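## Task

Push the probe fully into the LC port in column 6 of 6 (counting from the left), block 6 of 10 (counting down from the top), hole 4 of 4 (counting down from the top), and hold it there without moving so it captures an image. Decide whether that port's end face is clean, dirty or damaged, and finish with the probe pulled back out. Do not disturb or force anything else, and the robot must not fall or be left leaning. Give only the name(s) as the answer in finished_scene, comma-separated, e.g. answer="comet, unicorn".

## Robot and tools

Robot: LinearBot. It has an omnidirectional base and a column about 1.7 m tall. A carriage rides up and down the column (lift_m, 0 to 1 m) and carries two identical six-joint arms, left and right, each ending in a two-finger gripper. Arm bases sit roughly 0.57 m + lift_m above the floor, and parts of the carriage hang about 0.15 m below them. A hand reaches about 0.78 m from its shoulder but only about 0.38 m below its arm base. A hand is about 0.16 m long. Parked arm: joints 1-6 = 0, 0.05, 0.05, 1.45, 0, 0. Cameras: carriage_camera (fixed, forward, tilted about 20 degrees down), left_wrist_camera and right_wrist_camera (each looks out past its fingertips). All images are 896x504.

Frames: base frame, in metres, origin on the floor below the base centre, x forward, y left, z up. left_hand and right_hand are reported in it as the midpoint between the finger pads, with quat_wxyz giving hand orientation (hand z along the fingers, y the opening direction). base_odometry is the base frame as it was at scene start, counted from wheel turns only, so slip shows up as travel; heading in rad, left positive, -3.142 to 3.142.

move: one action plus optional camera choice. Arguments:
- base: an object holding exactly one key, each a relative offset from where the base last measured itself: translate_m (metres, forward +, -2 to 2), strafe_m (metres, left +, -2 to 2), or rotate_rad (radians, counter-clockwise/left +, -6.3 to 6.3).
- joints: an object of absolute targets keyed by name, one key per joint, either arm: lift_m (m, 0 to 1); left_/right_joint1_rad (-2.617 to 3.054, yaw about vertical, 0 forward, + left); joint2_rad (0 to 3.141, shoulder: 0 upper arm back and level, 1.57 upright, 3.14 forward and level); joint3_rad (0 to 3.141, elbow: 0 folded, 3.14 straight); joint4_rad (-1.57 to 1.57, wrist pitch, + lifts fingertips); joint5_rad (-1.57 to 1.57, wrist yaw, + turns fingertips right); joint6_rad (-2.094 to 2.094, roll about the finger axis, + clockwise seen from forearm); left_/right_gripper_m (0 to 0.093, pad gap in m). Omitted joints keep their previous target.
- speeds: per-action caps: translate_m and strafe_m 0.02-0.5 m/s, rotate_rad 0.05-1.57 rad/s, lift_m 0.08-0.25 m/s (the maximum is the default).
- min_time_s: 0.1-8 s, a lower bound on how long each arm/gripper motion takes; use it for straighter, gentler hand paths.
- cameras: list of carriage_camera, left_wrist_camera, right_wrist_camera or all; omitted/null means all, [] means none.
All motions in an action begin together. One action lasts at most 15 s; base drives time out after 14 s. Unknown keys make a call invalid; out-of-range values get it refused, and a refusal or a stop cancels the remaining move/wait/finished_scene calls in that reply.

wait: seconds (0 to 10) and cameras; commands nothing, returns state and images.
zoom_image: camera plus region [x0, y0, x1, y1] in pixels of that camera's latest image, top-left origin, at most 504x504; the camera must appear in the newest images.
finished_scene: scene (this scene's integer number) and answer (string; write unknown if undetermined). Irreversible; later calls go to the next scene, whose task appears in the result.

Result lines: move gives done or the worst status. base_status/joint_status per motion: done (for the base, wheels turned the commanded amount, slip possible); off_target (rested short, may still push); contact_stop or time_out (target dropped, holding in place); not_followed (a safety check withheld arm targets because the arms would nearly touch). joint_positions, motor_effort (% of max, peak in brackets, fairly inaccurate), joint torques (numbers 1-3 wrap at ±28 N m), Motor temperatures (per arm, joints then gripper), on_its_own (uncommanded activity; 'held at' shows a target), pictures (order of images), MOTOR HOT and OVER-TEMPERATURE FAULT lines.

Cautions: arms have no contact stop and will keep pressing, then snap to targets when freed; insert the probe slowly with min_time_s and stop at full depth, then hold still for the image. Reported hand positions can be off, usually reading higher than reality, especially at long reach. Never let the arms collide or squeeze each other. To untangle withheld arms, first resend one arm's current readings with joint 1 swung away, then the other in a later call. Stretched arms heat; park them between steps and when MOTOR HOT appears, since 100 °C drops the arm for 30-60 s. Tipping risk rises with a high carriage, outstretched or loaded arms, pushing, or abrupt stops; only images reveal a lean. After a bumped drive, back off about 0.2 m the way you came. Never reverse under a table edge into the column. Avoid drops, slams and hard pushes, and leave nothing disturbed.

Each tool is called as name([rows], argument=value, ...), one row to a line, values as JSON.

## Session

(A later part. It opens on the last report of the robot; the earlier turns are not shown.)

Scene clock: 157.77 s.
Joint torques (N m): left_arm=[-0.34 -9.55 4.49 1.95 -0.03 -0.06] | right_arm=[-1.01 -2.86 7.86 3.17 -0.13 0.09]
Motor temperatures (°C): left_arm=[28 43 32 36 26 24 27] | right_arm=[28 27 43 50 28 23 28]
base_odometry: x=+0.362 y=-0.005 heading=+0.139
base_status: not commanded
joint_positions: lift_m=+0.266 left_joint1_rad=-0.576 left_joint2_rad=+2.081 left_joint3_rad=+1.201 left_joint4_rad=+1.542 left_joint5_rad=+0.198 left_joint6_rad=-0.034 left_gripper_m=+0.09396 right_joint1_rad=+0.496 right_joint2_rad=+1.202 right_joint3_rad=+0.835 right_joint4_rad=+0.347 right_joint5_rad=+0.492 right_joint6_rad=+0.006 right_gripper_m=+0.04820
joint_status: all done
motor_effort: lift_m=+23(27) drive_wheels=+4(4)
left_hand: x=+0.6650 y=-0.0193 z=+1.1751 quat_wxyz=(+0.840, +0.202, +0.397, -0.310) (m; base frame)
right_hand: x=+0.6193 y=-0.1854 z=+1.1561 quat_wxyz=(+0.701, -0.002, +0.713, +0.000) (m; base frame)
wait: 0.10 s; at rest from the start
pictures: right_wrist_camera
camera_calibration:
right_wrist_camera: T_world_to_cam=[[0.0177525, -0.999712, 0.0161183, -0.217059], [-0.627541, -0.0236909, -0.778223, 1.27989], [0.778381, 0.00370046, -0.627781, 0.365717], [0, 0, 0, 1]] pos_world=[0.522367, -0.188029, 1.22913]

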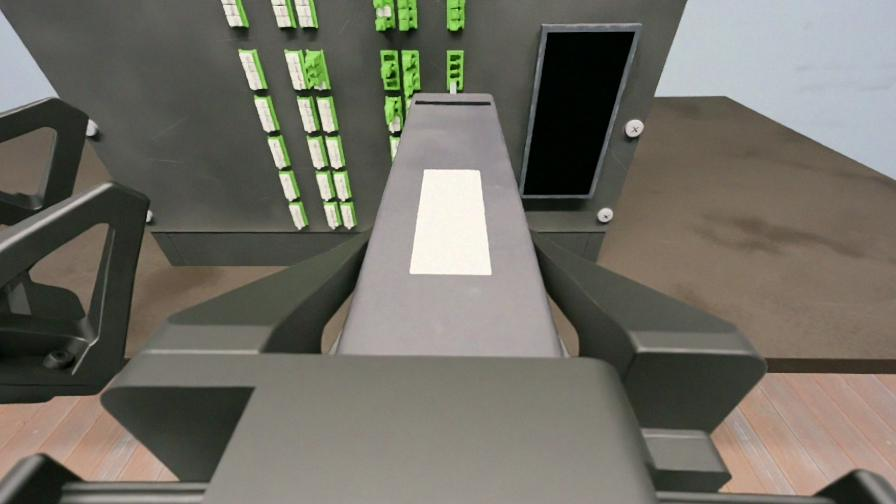

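move(base={"translate_m":-0.004}, speeds={"translate_m":0.02}, joints={"right_joint2_rad":1.206,"right_joint3_rad":0.847,"right_joint4_rad":0.416,"lift_m":0.2669,"right_joint5_rad":0.491}, cameras=["right_wrist_camera"])

zoom_image(camera="right_wrist_camera", region=[440, 70, 464, 94])

move(joints={"right_joint6_rad":-0.013}, cameras=["left_wrist_camera","right_wrist_camera"])

zoom_image(camera="right_wrist_camera", region=[440, 70, 464, 94])

zoom_image(camera="left_wrist_camera", region=[440, 245, 470, 275])

Scene clock: 159.47 s.
Joint torques (N m): left_arm=[-0.35 -9.62 4.49 1.95 -0.04 -0.07] | right_arm=[-0.47 -4.36 7.84 2.95 0.01 0.09]
Motor temperatures (°C): left_arm=[28 43 32 36 26 24 27] | right_arm=[28 27 43 50 28 23 28]
move: off_target
base_odometry: x=+0.358 y=-0.005 heading=+0.139
base_status: done
joint_positions: lift_m=+0.267 left_joint1_rad=-0.576 left_joint2_rad=+2.081 left_joint3_rad=+1.201 left_joint4_rad=+1.542 left_joint5_rad=+0.198 left_joint6_rad=-0.034 left_gripper_m=+0.09396 right_joint1_rad=+0.490 right_joint2_rad=+1.213 right_joint3_rad=+0.835 right_joint4_rad=+0.359 right_joint5_rad=+0.483 right_joint6_rad=+0.006 right_gripper_m=+0.04820
joint_status: right_joint4_rad off_target (ended at +0.359, target +0.416); the others done
motor_effort: lift_m=+23(27) drive_wheels=+2(3)
left_hand: x=+0.6650 y=-0.0193 z=+1.1758 quat_wxyz=(+0.840, +0.202, +0.397, -0.310) (m; base frame)
right_hand: x=+0.6221 y=-0.1851 z=+1.1551 quat_wxyz=(+0.701, -0.003, +0.713, +0.001) (m; base frame)
pictures: right_wrist_camera
camera_calibration:
right_wrist_camera: T_world_to_cam=[[0.0207786, -0.99966, 0.0157518, -0.218224], [-0.627286, -0.0253036, -0.778378, 1.28061], [0.778512, 0.00629274, -0.627598, 0.362956], [0, 0, 0, 1]] pos_world=[0.525276, -0.18803, 1.22803]

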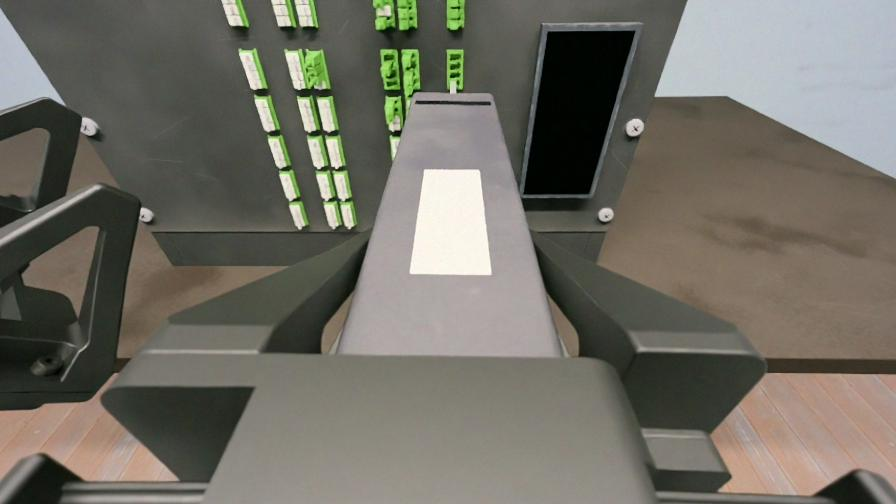

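Scaled by 21.000 from the camera's 896x504 image, which has a finer 1280x720 frame.

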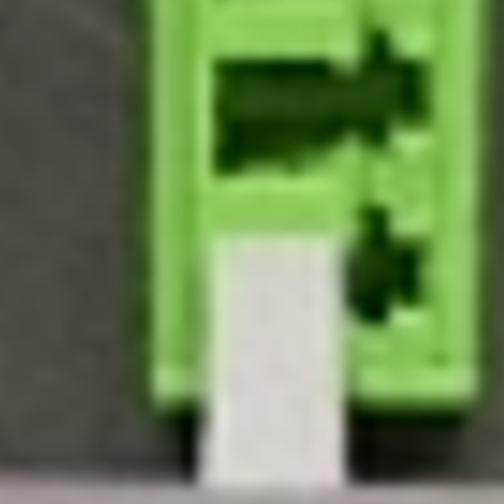

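Scene clock: 159.80 s.
Joint torques (N m): left_arm=[-0.32 -9.59 4.48 1.94 -0.05 -0.07] | right_arm=[-0.49 -4.63 7.72 2.94 0.02 -0.11]
Motor temperatures (°C): left_arm=[28 43 32 36 26 24 27] | right_arm=[28 27 43 50 28 23 28]
move: done
base_odometry: x=+0.358 y=-0.005 heading=+0.139
base_status: not commanded
joint_positions: lift_m=+0.267 left_joint1_rad=-0.576 left_joint2_rad=+2.081 left_joint3_rad=+1.201 left_joint4_rad=+1.542 left_joint5_rad=+0.198 left_joint6_rad=-0.034 left_gripper_m=+0.09396 right_joint1_rad=+0.490 right_joint2_rad=+1.213 right_joint3_rad=+0.835 right_joint4_rad=+0.359 right_joint5_rad=+0.483 right_joint6_rad=+0.001 right_gripper_m=+0.04820
joint_status: all done
motor_effort: lift_m=+26(26) drive_wheels=+2(2)
left_hand: x=+0.6650 y=-0.0193 z=+1.1758 quat_wxyz=(+0.840, +0.202, +0.397, -0.310) (m; base frame)
right_hand: x=+0.6221 y=-0.1851 z=+1.1551 quat_wxyz=(+0.701, -0.005, +0.713, +0.000) (m; base frame)
pictures: left_wrist_camera, right_wrist_camera
camera_calibration:
left_wrist_camera: T_world_to_cam=[[-0.677266, -0.726885, -0.113798, 0.567703], [0.0963408, 0.0657234, -0.993176, 1.10782], [0.729404, -0.683607, 0.0255164, -0.405663], [0, 0, 0, 1]] pos_world=[0.573649, 0.06253, 1.17522]
right_wrist_camera: T_world_to_cam=[[0.0209454, -0.999581, 0.0199701, -0.223099], [-0.627271, -0.0286926, -0.778272, 1.27985], [0.778519, 0.00377453, -0.627609, 0.362498], [0, 0, 0, 1]] pos_world=[0.525277, -0.187651, 1.22804]

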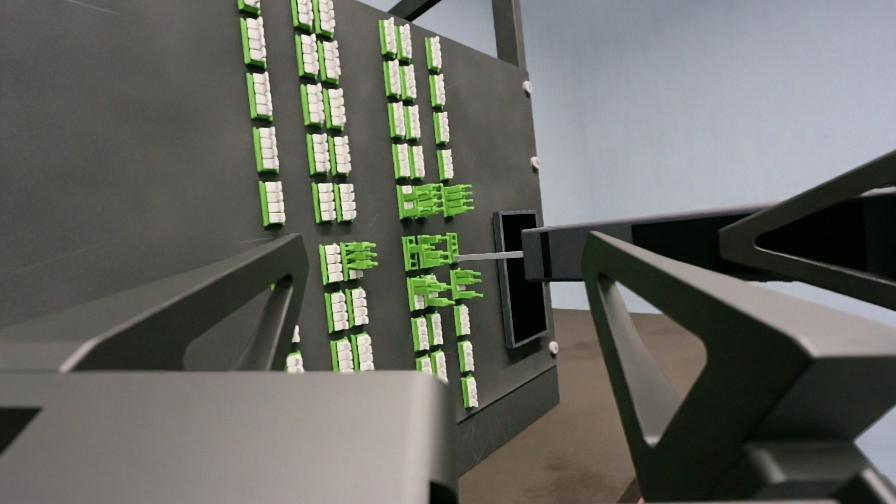

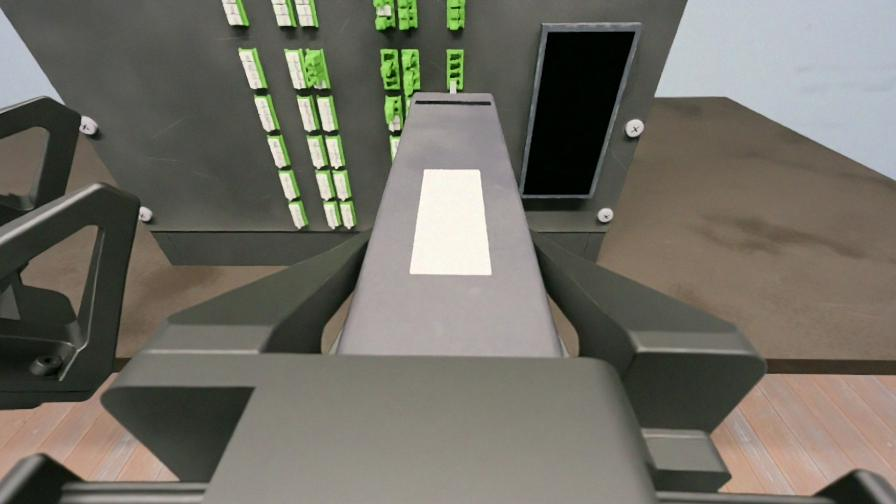

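Scaled by 21.000 from the camera's 896x504 image, which has a finer 1280x720 frame.

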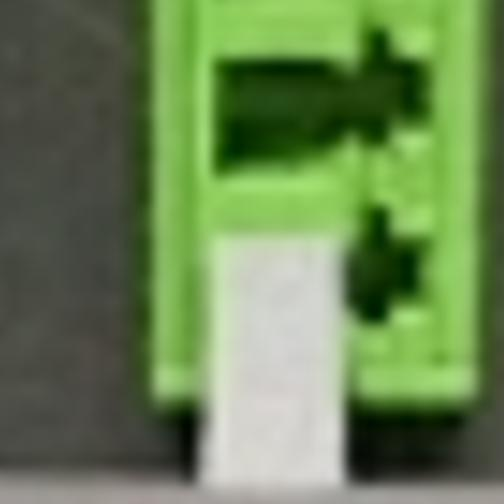

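Scaled by 16.800 from the camera's 896x504 image, which has a finer 1280x720 frame.

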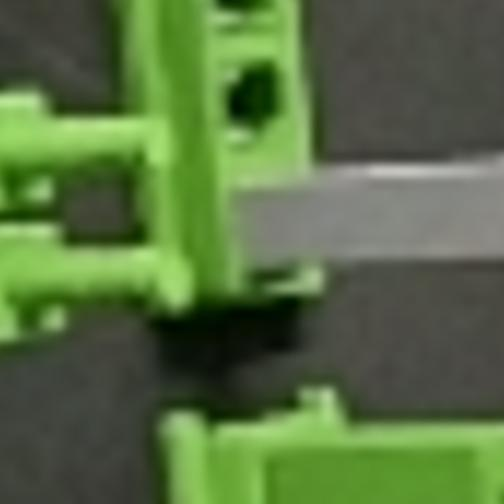

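move(base={"translate_m":0.003}, speeds={"translate_m":0.02}, cameras=["left_wrist_camera","right_wrist_camera"])

zoom_image(camera="right_wrist_camera", region=[440, 70, 464, 94])

zoom_image(camera="left_wrist_camera", region=[440, 245, 470, 275])

Scene clock: 160.57 s.
Joint torques (N m): left_arm=[-0.35 -9.57 4.4 1.95 -0.04 -0.06] | right_arm=[-0.83 -3.85 7.82 3.02 -0.05 -0.07]
Motor temperatures (°C): left_arm=[28 43 32 36 26 24 27] | right_arm=[28 27 43 50 28 23 28]
move: done
base_odometry: x=+0.361 y=-0.005 heading=+0.139
base_status: done
joint_positions: lift_m=+0.267 left_joint1_rad=-0.576 left_joint2_rad=+2.081 left_joint3_rad=+1.201 left_joint4_rad=+1.542 left_joint5_rad=+0.198 left_joint6_rad=-0.034 left_gripper_m=+0.09396 right_joint1_rad=+0.494 right_joint2_rad=+1.206 right_joint3_rad=+0.835 right_joint4_rad=+0.350 right_joint5_rad=+0.490 right_joint6_rad=+0.000 right_gripper_m=+0.04820
joint_status: not commanded
motor_effort: lift_m=+24(27) drive_wheels=+3(6)
left_hand: x=+0.6650 y=-0.0193 z=+1.1758 quat_wxyz=(+0.840, +0.202, +0.397, -0.310) (m; base frame)
right_hand: x=+0.6202 y=-0.1853 z=+1.1560 quat_wxyz=(+0.701, -0.005, +0.713, -0.002) (m; base frame)
pictures: left_wrist_camera, right_wrist_camera
camera_calibration:
left_wrist_camera: T_world_to_cam=[[-0.677266, -0.726885, -0.113798, 0.567703], [0.0963408, 0.0657234, -0.993176, 1.10782], [0.729404, -0.683607, 0.0255164, -0.405663], [0, 0, 0, 1]] pos_world=[0.573649, 0.06253, 1.17522]
right_wrist_camera: T_world_to_cam=[[0.01873, -0.99958, 0.0221187, -0.22447], [-0.628051, -0.0289757, -0.777632, 1.27909], [0.777947, 0.00067339, -0.62833, 0.365283], [0, 0, 0, 1]] pos_world=[0.523366, -0.18756, 1.22914]

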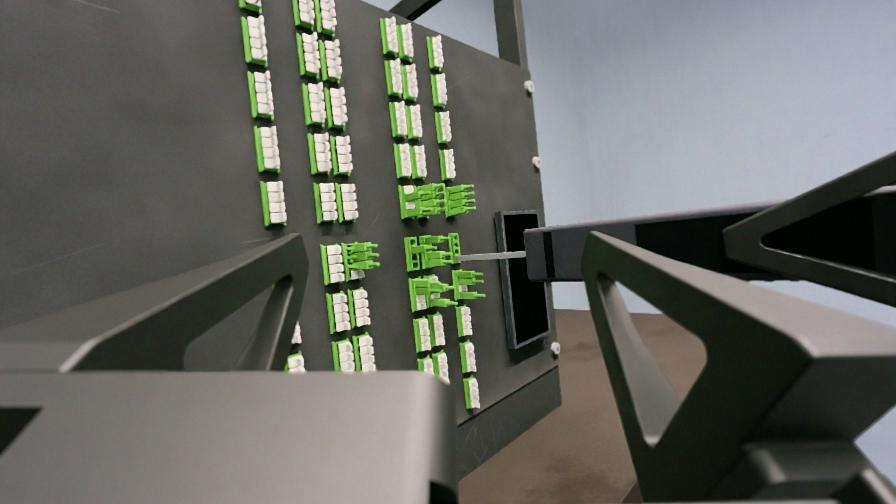

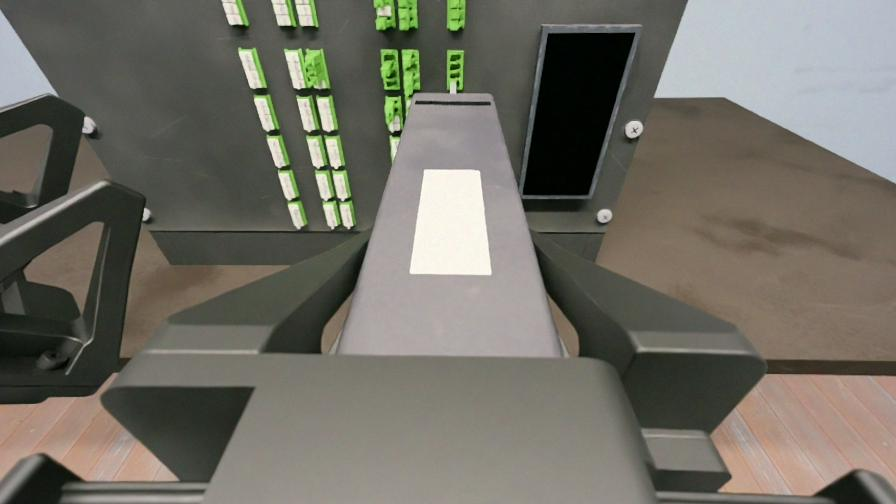

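Scaled by 21.000 from the camera's 896x504 image, which has a finer 1280x720 frame.

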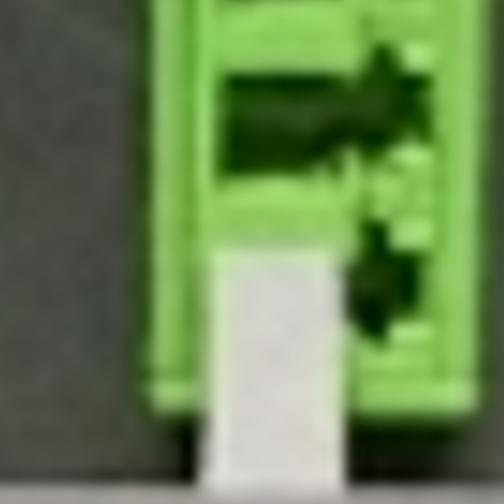

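Scaled by 16.800 from the camera's 896x504 image, which has a finer 1280x720 frame.

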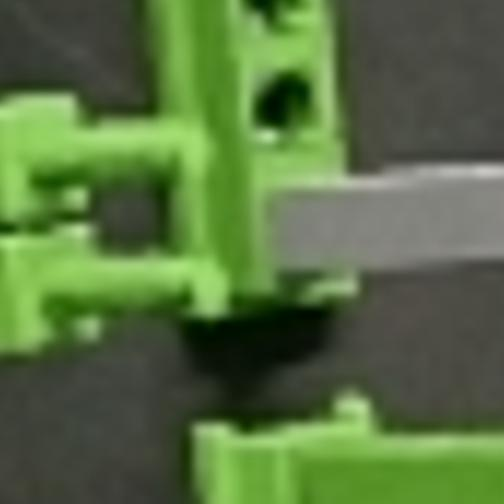

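move(joints={"lift_m":0.2679}, cameras=[])

move(joints={"lift_m":0.2689}, cameras=["right_wrist_camera"])

zoom_image(camera="right_wrist_camera", region=[440, 70, 464, 94])

move(joints={"lift_m":0.2669,"right_joint5_rad":0.475}, cameras=[])

move(joints={"right_joint5_rad":0.507}, cameras=["right_wrist_camera"])

zoom_image(camera="right_wrist_camera", region=[440, 70, 464, 94])

Scene clock: 162.00 s.
Joint torques (N m): left_arm=[-0.38 -9.59 4.46 1.93 -0.04 -0.07] | right_arm=[-0.81 -3.66 7.71 3.04 -0.06 -0.07]
Motor temperatures (°C): left_arm=[28 43 32 36 26 24 27] | right_arm=[28 27 43 50 28 23 28]
move: done
base_odometry: x=+0.361 y=-0.005 heading=+0.139
base_status: not commanded
joint_positions: lift_m=+0.268 left_joint1_rad=-0.576 left_joint2_rad=+2.081 left_joint3_rad=+1.201 left_joint4_rad=+1.543 left_joint5_rad=+0.198 left_joint6_rad=-0.034 left_gripper_m=+0.09396 right_joint1_rad=+0.494 right_joint2_rad=+1.206 right_joint3_rad=+0.835 right_joint4_rad=+0.349 right_joint5_rad=+0.490 right_joint6_rad=-0.001 right_gripper_m=+0.04820
joint_status: all done
motor_effort: lift_m=+26(31) drive_wheels=+3(3)
left_hand: x=+0.6648 y=-0.0191 z=+1.1771 quat_wxyz=(+0.840, +0.202, +0.396, -0.310) (m; base frame)
right_hand: x=+0.6202 y=-0.1853 z=+1.1567 quat_wxyz=(+0.700, -0.005, +0.714, -0.002) (m; base frame)
pictures: none
No camera images: "cameras" was empty.

Scene clock: 162.30 s.
Joint torques (N m): left_arm=[-0.35 -9.59 4.44 1.91 -0.04 -0.07] | right_arm=[-0.69 -3.62 7.9 3.02 -0.06 -0.08]
Motor temperatures (°C): left_arm=[28 43 32 36 26 24 27] | right_arm=[28 27 43 50 28 23 28]
move: done
base_odometry: x=+0.361 y=-0.005 heading=+0.139
base_status: not commanded
joint_positions: lift_m=+0.269 left_joint1_rad=-0.576 left_joint2_rad=+2.081 left_joint3_rad=+1.201 left_joint4_rad=+1.544 left_joint5_rad=+0.198 left_joint6_rad=-0.034 left_gripper_m=+0.09396 right_joint1_rad=+0.494 right_joint2_rad=+1.206 right_joint3_rad=+0.835 right_joint4_rad=+0.348 right_joint5_rad=+0.490 right_joint6_rad=-0.001 right_gripper_m=+0.04820
joint_status: all done
motor_effort: lift_m=+24(29) drive_wheels=+3(3)
left_hand: x=+0.6648 y=-0.0191 z=+1.1781 quat_wxyz=(+0.840, +0.202, +0.396, -0.310) (m; base frame)
right_hand: x=+0.6202 y=-0.1853 z=+1.1573 quat_wxyz=(+0.700, -0.006, +0.714, -0.003) (m; base frame)
pictures: right_wrist_camera
camera_calibration:
right_wrist_camera: T_world_to_cam=[[0.0188012, -0.999523, 0.0244932, -0.227264], [-0.629866, -0.0308659, -0.776091, 1.27894], [0.776476, -0.000836023, -0.630146, 0.36882], [0, 0, 0, 1]] pos_world=[0.523455, -0.187372, 1.23055]

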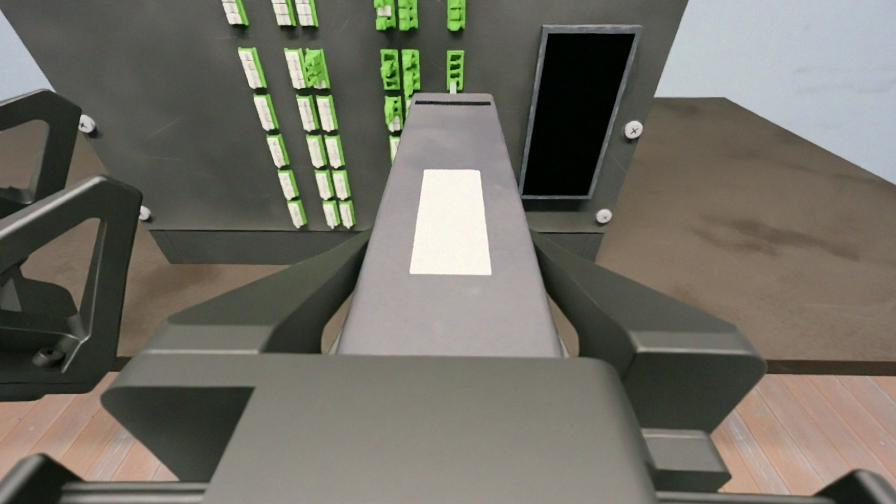

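Scaled by 21.000 from the camera's 896x504 image, which has a finer 1280x720 frame.

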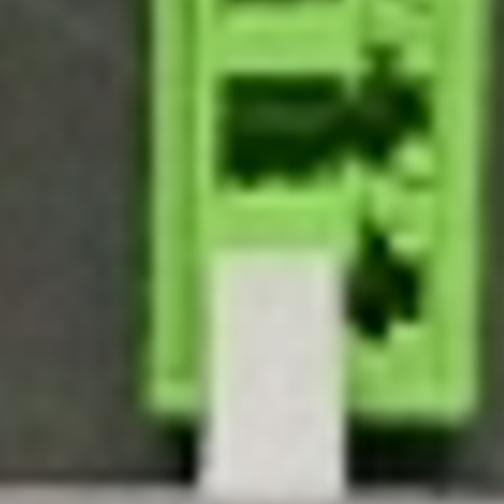

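Scene clock: 162.67 s.
Joint torques (N m): left_arm=[-0.35 -9.59 4.52 1.94 -0.04 -0.07] | right_arm=[-0.83 -3.78 7.94 3.02 -0.19 -0.06]
Motor temperatures (°C): left_arm=[28 43 33 36 26 24 27] | right_arm=[28 27 43 50 28 23 28]
move: done
base_odometry: x=+0.361 y=-0.005 heading=+0.139
base_status: not commanded
joint_positions: lift_m=+0.267 left_joint1_rad=-0.576 left_joint2_rad=+2.081 left_joint3_rad=+1.201 left_joint4_rad=+1.543 left_joint5_rad=+0.198 left_joint6_rad=-0.034 left_gripper_m=+0.09396 right_joint1_rad=+0.494 right_joint2_rad=+1.206 right_joint3_rad=+0.835 right_joint4_rad=+0.349 right_joint5_rad=+0.489 right_joint6_rad=-0.001 right_gripper_m=+0.04820
joint_status: all done
motor_effort: lift_m=+18(23) drive_wheels=+3(3)
left_hand: x=+0.6650 y=-0.0192 z=+1.1761 quat_wxyz=(+0.840, +0.202, +0.397, -0.310) (m; base frame)
right_hand: x=+0.6202 y=-0.1852 z=+1.1559 quat_wxyz=(+0.700, -0.006, +0.714, -0.002) (m; base frame)
pictures: none
No camera images: "cameras" was empty.

Scene clock: 163.07 s.
Joint torques (N m): left_arm=[-0.38 -9.62 4.55 1.94 -0.04 -0.08] | right_arm=[-0.84 -3.75 7.86 3.04 0.07 -0.06]
Motor temperatures (°C): left_arm=[28 43 33 36 26 24 27] | right_arm=[28 27 42 50 28 23 28]
move: done
base_odometry: x=+0.361 y=-0.005 heading=+0.139
base_status: not commanded
joint_positions: lift_m=+0.267 left_joint1_rad=-0.576 left_joint2_rad=+2.081 left_joint3_rad=+1.201 left_joint4_rad=+1.543 left_joint5_rad=+0.198 left_joint6_rad=-0.034 left_gripper_m=+0.09396 right_joint1_rad=+0.494 right_joint2_rad=+1.206 right_joint3_rad=+0.835 right_joint4_rad=+0.349 right_joint5_rad=+0.492 right_joint6_rad=-0.001 right_gripper_m=+0.04820
joint_status: all done
motor_effort: lift_m=+21(23) drive_wheels=+3(3)
left_hand: x=+0.6650 y=-0.0192 z=+1.1761 quat_wxyz=(+0.840, +0.202, +0.397, -0.310) (m; base frame)
right_hand: x=+0.6202 y=-0.1858 z=+1.1559 quat_wxyz=(+0.700, -0.005, +0.714, -0.004) (m; base frame)
pictures: right_wrist_camera
camera_calibration:
right_wrist_camera: T_world_to_cam=[[0.0160521, -0.99958, 0.0241359, -0.225557], [-0.629404, -0.0288579, -0.776542, 1.27854], [0.776912, -0.00272607, -0.629603, 0.36669], [0, 0, 0, 1]] pos_world=[0.523451, -0.187567, 1.22915]

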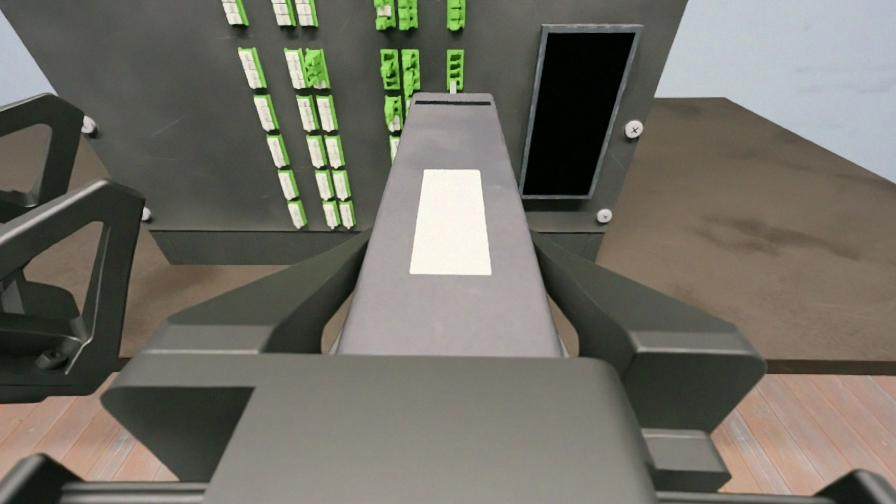

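Scaled by 21.000 from the camera's 896x504 image, which has a finer 1280x720 frame.

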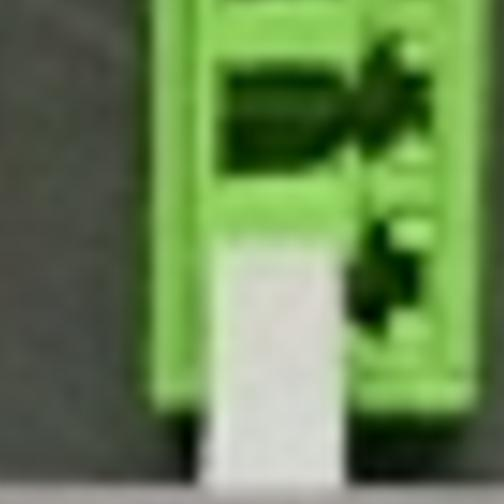

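wait(seconds=1, cameras=["left_wrist_camera","carriage_camera","right_wrist_camera"])

zoom_image(camera="left_wrist_camera", region=[440, 150, 896, 450])

zoom_image(camera="carriage_camera", region=[500, 90, 720, 300])

zoom_image(camera="right_wrist_camera", region=[500, 10, 660, 210])

Scene clock: 164.37 s.
Joint torques (N m): left_arm=[-0.38 -9.61 4.53 1.93 -0.04 -0.07] | right_arm=[-0.84 -3.78 7.86 3.05 0.08 -0.06]
Motor temperatures (°C): left_arm=[28 43 33 36 26 24 27] | right_arm=[28 27 42 49 28 23 28]
base_odometry: x=+0.361 y=-0.005 heading=+0.139
base_status: not commanded
joint_positions: lift_m=+0.267 left_joint1_rad=-0.576 left_joint2_rad=+2.081 left_joint3_rad=+1.201 left_joint4_rad=+1.543 left_joint5_rad=+0.198 left_joint6_rad=-0.034 left_gripper_m=+0.09396 right_joint1_rad=+0.494 right_joint2_rad=+1.206 right_joint3_rad=+0.835 right_joint4_rad=+0.349 right_joint5_rad=+0.492 right_joint6_rad=-0.001 right_gripper_m=+0.04820
joint_status: all done
motor_effort: lift_m=+21(23) drive_wheels=+2(3)
left_hand: x=+0.6650 y=-0.0192 z=+1.1761 quat_wxyz=(+0.840, +0.202, +0.397, -0.310) (m; base frame)
right_hand: x=+0.6202 y=-0.1858 z=+1.1559 quat_wxyz=(+0.700, -0.005, +0.714, -0.004) (m; base frame)
wait: 1.00 s; at rest from the start
pictures: carriage_camera, left_wrist_camera, right_wrist_camera
camera_calibration:
carriage_camera: T_world_to_cam=[[0.0154515, -0.999689, -0.0195964, 0.0247893], [-0.375932, 0.0123525, -0.926565, 1.21407], [0.926518, 0.0216837, -0.375624, 0.338001], [0, 0, 0, 1]] pos_world=[0.142861, 0.0024557, 1.25236]
left_wrist_camera: T_world_to_cam=[[-0.677266, -0.726885, -0.113798, 0.567737], [0.0963408, 0.0657234, -0.993176, 1.10812], [0.729404, -0.683607, 0.0255164, -0.405671], [0, 0, 0, 1]] pos_world=[0.573649, 0.06253, 1.17552]
right_wrist_camera: T_world_to_cam=[[0.0160521, -0.99958, 0.0241359, -0.225557], [-0.629404, -0.0288579, -0.776542, 1.27854], [0.776912, -0.00272607, -0.629603, 0.36669], [0, 0, 0, 1]] pos_world=[0.523451, -0.187567, 1.22915]

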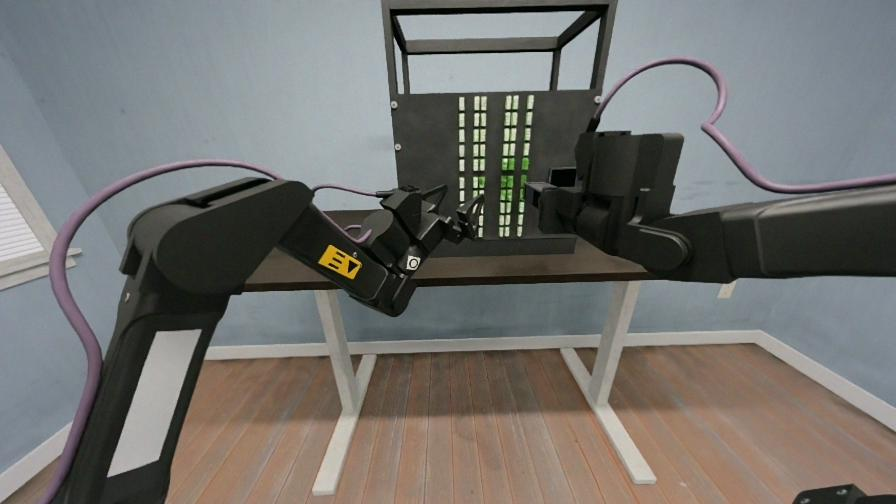

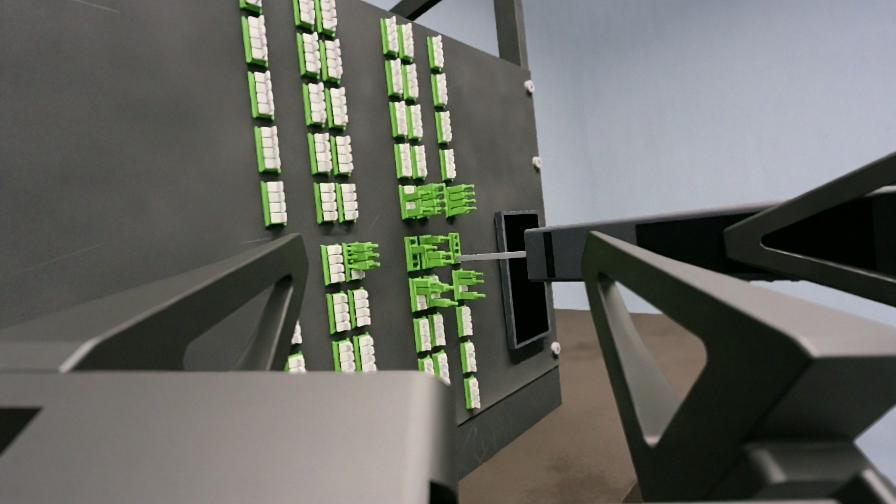

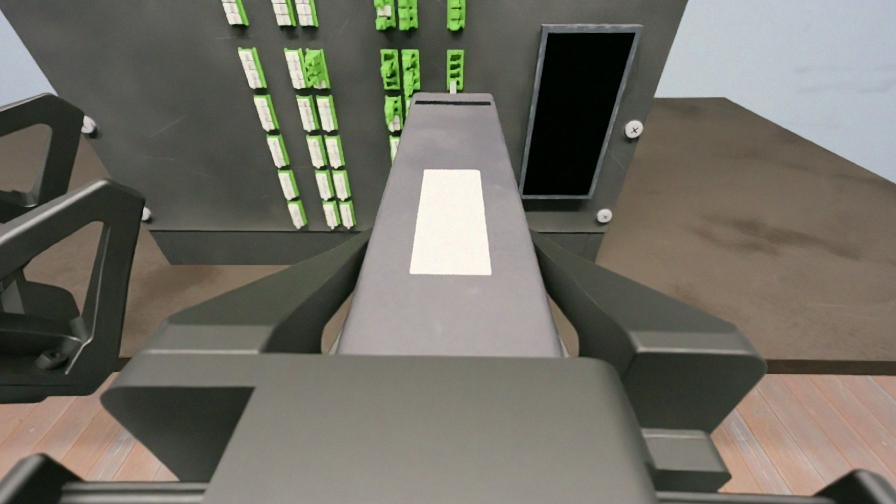

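Scaled by 1.105 from the camera's 896x504 image, which has a finer 1280x720 frame.

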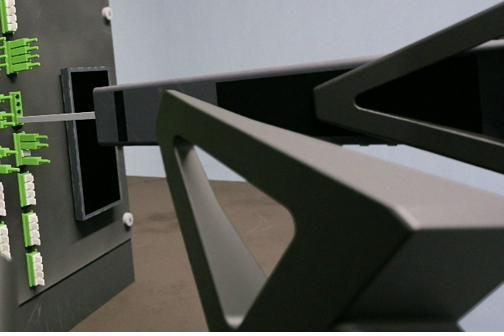

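Scaled by 2.291 from the camera's 896x504 image, which has a finer 1280x720 frame.

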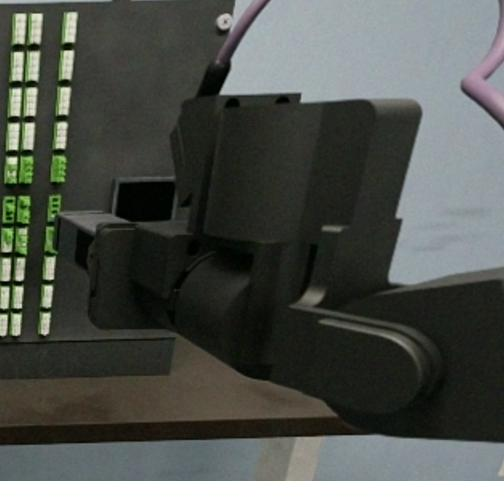

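Scaled by 2.520 from the camera's 896x504 image, which has a finer 1280x720 frame.

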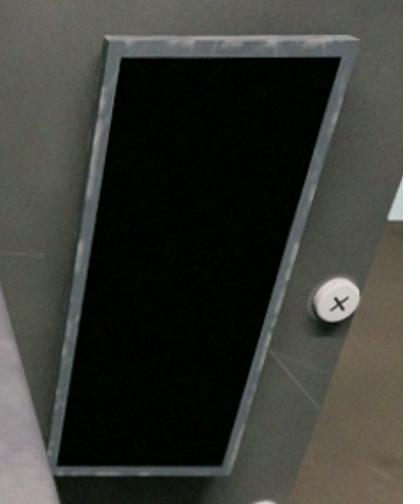

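zoom_image(camera="right_wrist_camera", region=[400, 85, 500, 185])

zoom_image(camera="right_wrist_camera", region=[400, 185, 500, 285])

zoom_image(camera="right_wrist_camera", region=[320, 255, 420, 355])

zoom_image(camera="right_wrist_camera", region=[490, 255, 590, 355])

zoom_image(camera="right_wrist_camera", region=[600, 0, 700, 100])

zoom_image(camera="right_wrist_camera", region=[560, 150, 660, 250])

zoom_image(camera="right_wrist_camera", region=[0, 0, 100, 100])

zoom_image(camera="right_wrist_camera", region=[120, 180, 220, 280])

Scaled by 5.040 from the camera's 896x504 image, which has a finer 1280x720 frame.

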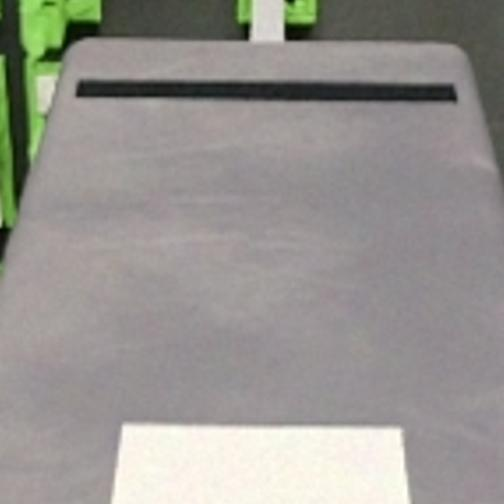

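Scaled by 5.040 from the camera's 896x504 image, which has a finer 1280x720 frame.

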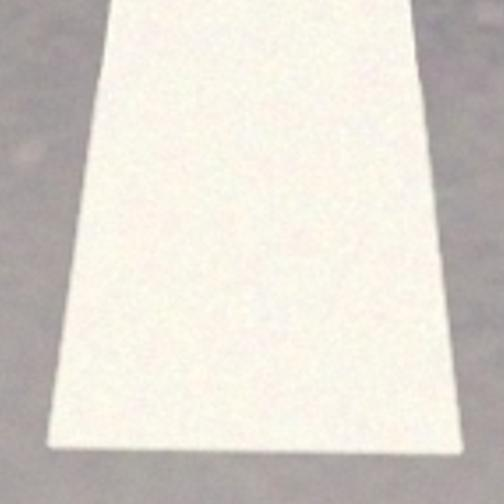

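Scaled by 5.040 from the camera's 896x504 image, which has a finer 1280x720 frame.

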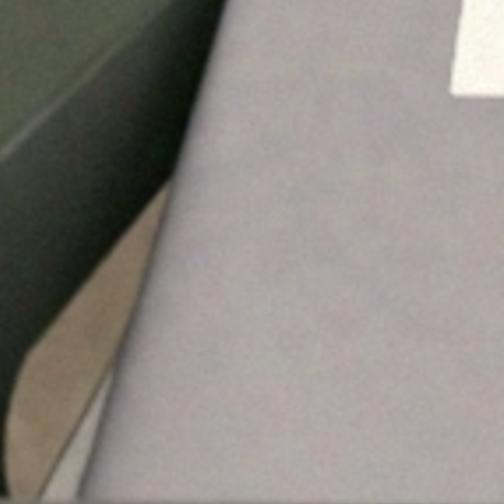

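Scaled by 5.040 from the camera's 896x504 image, which has a finer 1280x720 frame.

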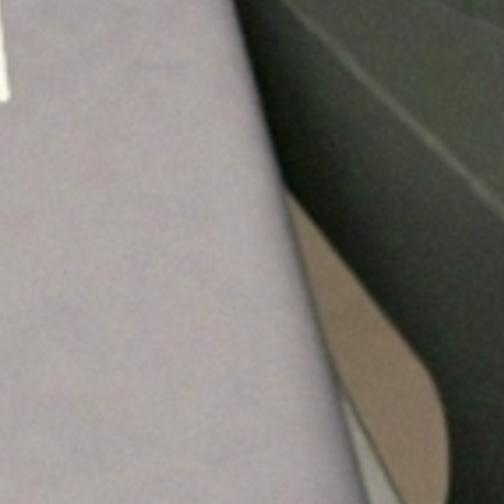

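Scaled by 5.040 from the camera's 896x504 image, which has a finer 1280x720 frame.

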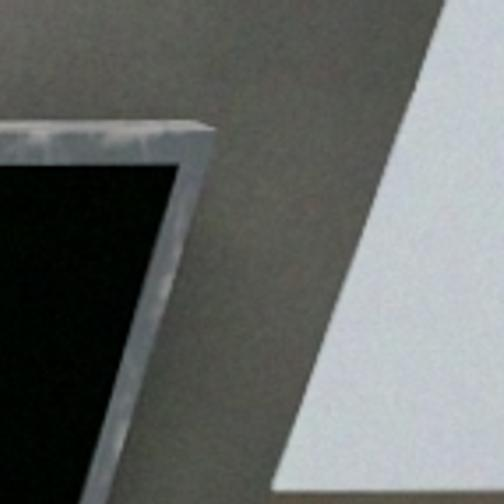

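Scaled by 5.040 from the camera's 896x504 image, which has a finer 1280x720 frame.

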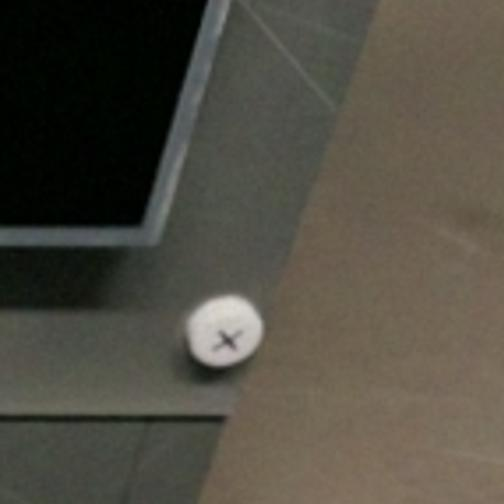

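Scaled by 5.040 from the camera's 896x504 image, which has a finer 1280x720 frame.

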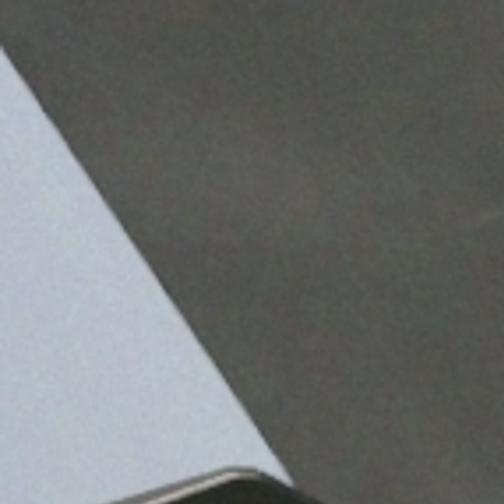

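Scaled by 5.040 from the camera's 896x504 image, which has a finer 1280x720 frame.

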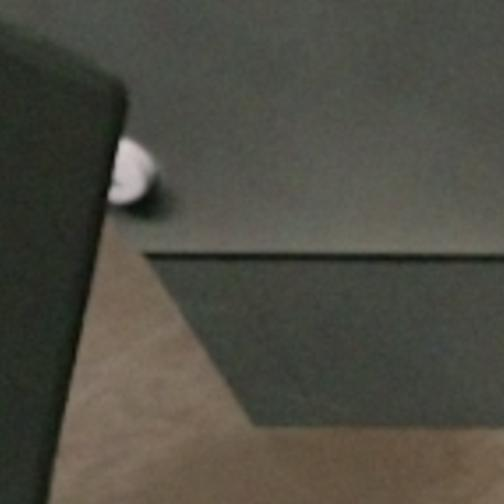

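move(base={"translate_m":-0.008}, speeds={"translate_m":0.02}, joints={"right_joint5_rad":0.484}, cameras=["right_wrist_camera"])

move(joints={"right_joint1_rad":0.4805,"right_joint5_rad":0.472,"right_joint6_rad":-0.022,"right_joint4_rad":0.421,"lift_m":0.2657}, min_time_s=0.6, cameras=["left_wrist_camera","right_wrist_camera"])

zoom_image(camera="right_wrist_camera", region=[440, 70, 464, 94])

zoom_image(camera="left_wrist_camera", region=[440, 245, 470, 275])

Scene clock: 168.30 s.
Joint torques (N m): left_arm=[-0.35 -9.59 4.53 1.92 -0.04 -0.06] | right_arm=[-0.53 -4.38 7.94 2.95 -0.08 -0.06]
Motor temperatures (°C): left_arm=[28 43 33 36 26 24 27] | right_arm=[28 27 42 49 28 23 28]
move: done
base_odometry: x=+0.353 y=-0.006 heading=+0.139
base_status: done
joint_positions: lift_m=+0.267 left_joint1_rad=-0.576 left_joint2_rad=+2.081 left_joint3_rad=+1.201 left_joint4_rad=+1.543 left_joint5_rad=+0.198 left_joint6_rad=-0.034 left_gripper_m=+0.09396 right_joint1_rad=+0.490 right_joint2_rad=+1.212 right_joint3_rad=+0.835 right_joint4_rad=+0.358 right_joint5_rad=+0.483 right_joint6_rad=-0.001 right_gripper_m=+0.04820
joint_status: all done
motor_effort: lift_m=+20(26) drive_wheels=-1(4)
left_hand: x=+0.6650 y=-0.0192 z=+1.1761 quat_wxyz=(+0.840, +0.202, +0.397, -0.310) (m; base frame)
right_hand: x=+0.6217 y=-0.1849 z=+1.1555 quat_wxyz=(+0.701, -0.006, +0.713, -0.001) (m; base frame)
pictures: right_wrist_camera
camera_calibration:
right_wrist_camera: T_world_to_cam=[[0.0220561, -0.999497, 0.0227908, -0.226848], [-0.627441, -0.0315866, -0.778023, 1.27925], [0.778351, 0.00286021, -0.627822, 0.363304], [0, 0, 0, 1]] pos_world=[0.524878, -0.187366, 1.22854]

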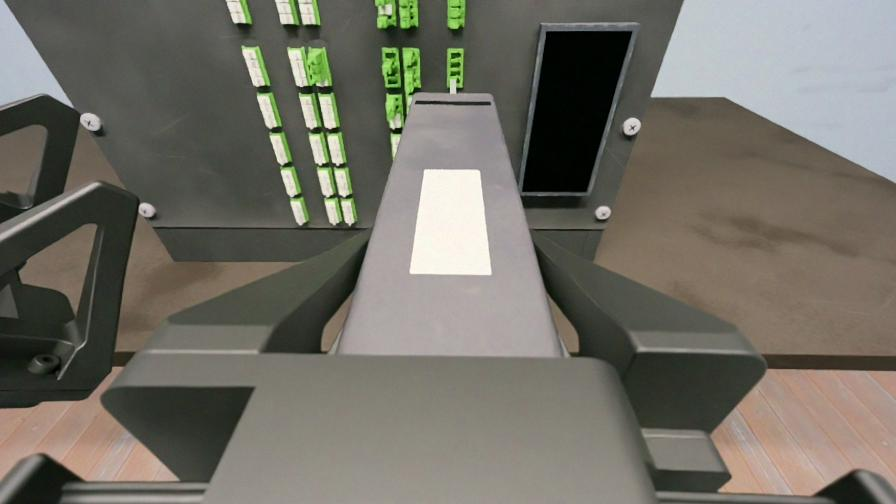

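Scene clock: 169.20 s.
Joint torques (N m): left_arm=[-0.34 -9.65 4.53 1.95 -0.04 -0.08] | right_arm=[-0.58 -4.4 7.86 2.98 -0.14 -0.09]
Motor temperatures (°C): left_arm=[28 43 33 36 26 24 27] | right_arm=[28 27 42 50 28 23 28]
move: off_target
base_odometry: x=+0.353 y=-0.006 heading=+0.139
base_status: not commanded
joint_positions: lift_m=+0.266 left_joint1_rad=-0.576 left_joint2_rad=+2.081 left_joint3_rad=+1.201 left_joint4_rad=+1.542 left_joint5_rad=+0.198 left_joint6_rad=-0.034 left_gripper_m=+0.09396 right_joint1_rad=+0.487 right_joint2_rad=+1.212 right_joint3_rad=+0.835 right_joint4_rad=+0.360 right_joint5_rad=+0.481 right_joint6_rad=-0.008 right_gripper_m=+0.04820
joint_status: right_joint4_rad off_target (ended at +0.360, target +0.421); the others done
motor_effort: lift_m=+20(23) drive_wheels=-1(2)
left_hand: x=+0.6652 y=-0.0193 z=+1.1746 quat_wxyz=(+0.840, +0.202, +0.397, -0.310) (m; base frame)
right_hand: x=+0.6222 y=-0.1860 z=+1.1549 quat_wxyz=(+0.702, -0.008, +0.712, -0.003) (m; base frame)
pictures: left_wrist_camera, right_wrist_camera
camera_calibration:
left_wrist_camera: T_world_to_cam=[[-0.677387, -0.726808, -0.113561, 0.567426], [0.0953053, 0.0663641, -0.993233, 1.10734], [0.729427, -0.683627, 0.0243145, -0.404448], [0, 0, 0, 1]] pos_world=[0.573847, 0.0624314, 1.17412]
right_wrist_camera: T_world_to_cam=[[0.0206229, -0.999391, 0.0281521, -0.233272], [-0.625981, -0.034863, -0.779058, 1.2787], [0.779565, -0.00155625, -0.626319, 0.359259], [0, 0, 0, 1]] pos_world=[0.525184, -0.187991, 1.22776]

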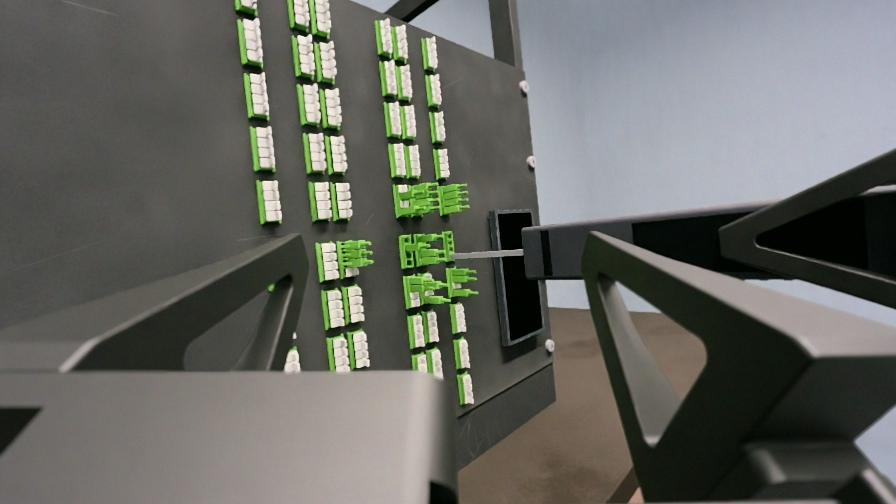

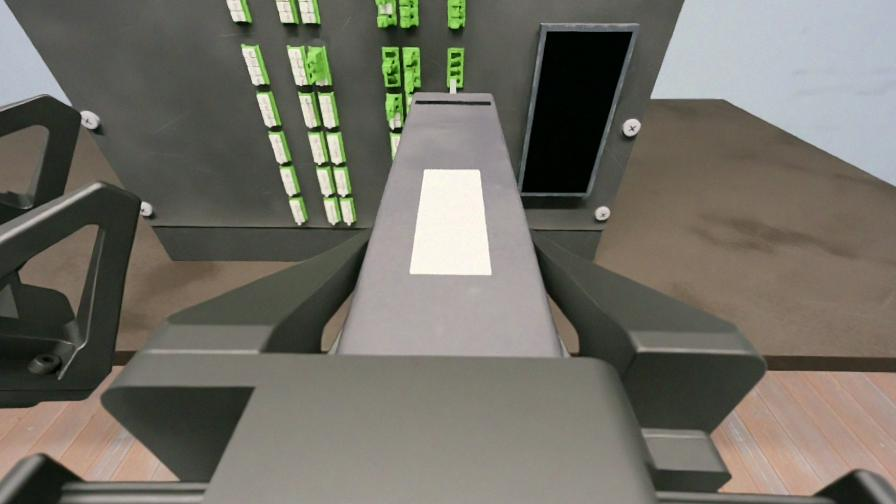

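Scaled by 21.000 from the camera's 896x504 image, which has a finer 1280x720 frame.

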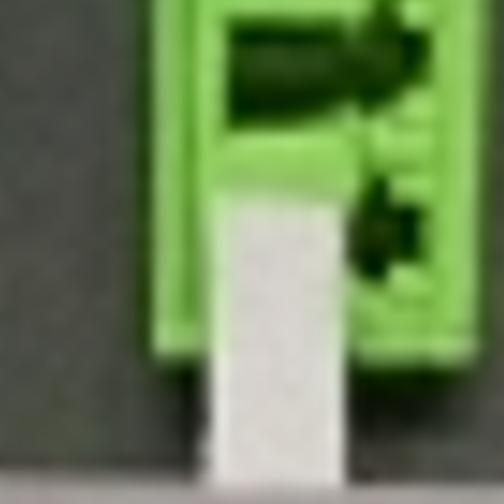

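Scaled by 16.800 from the camera's 896x504 image, which has a finer 1280x720 frame.

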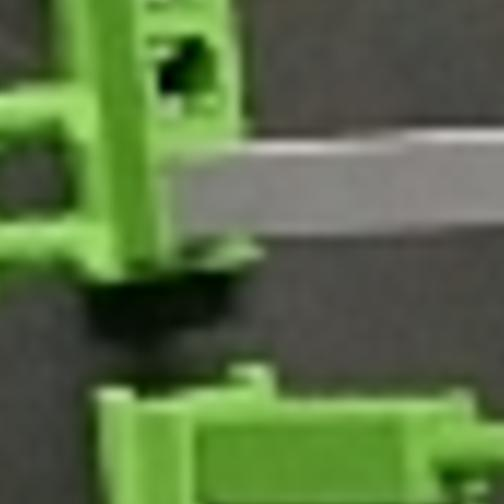

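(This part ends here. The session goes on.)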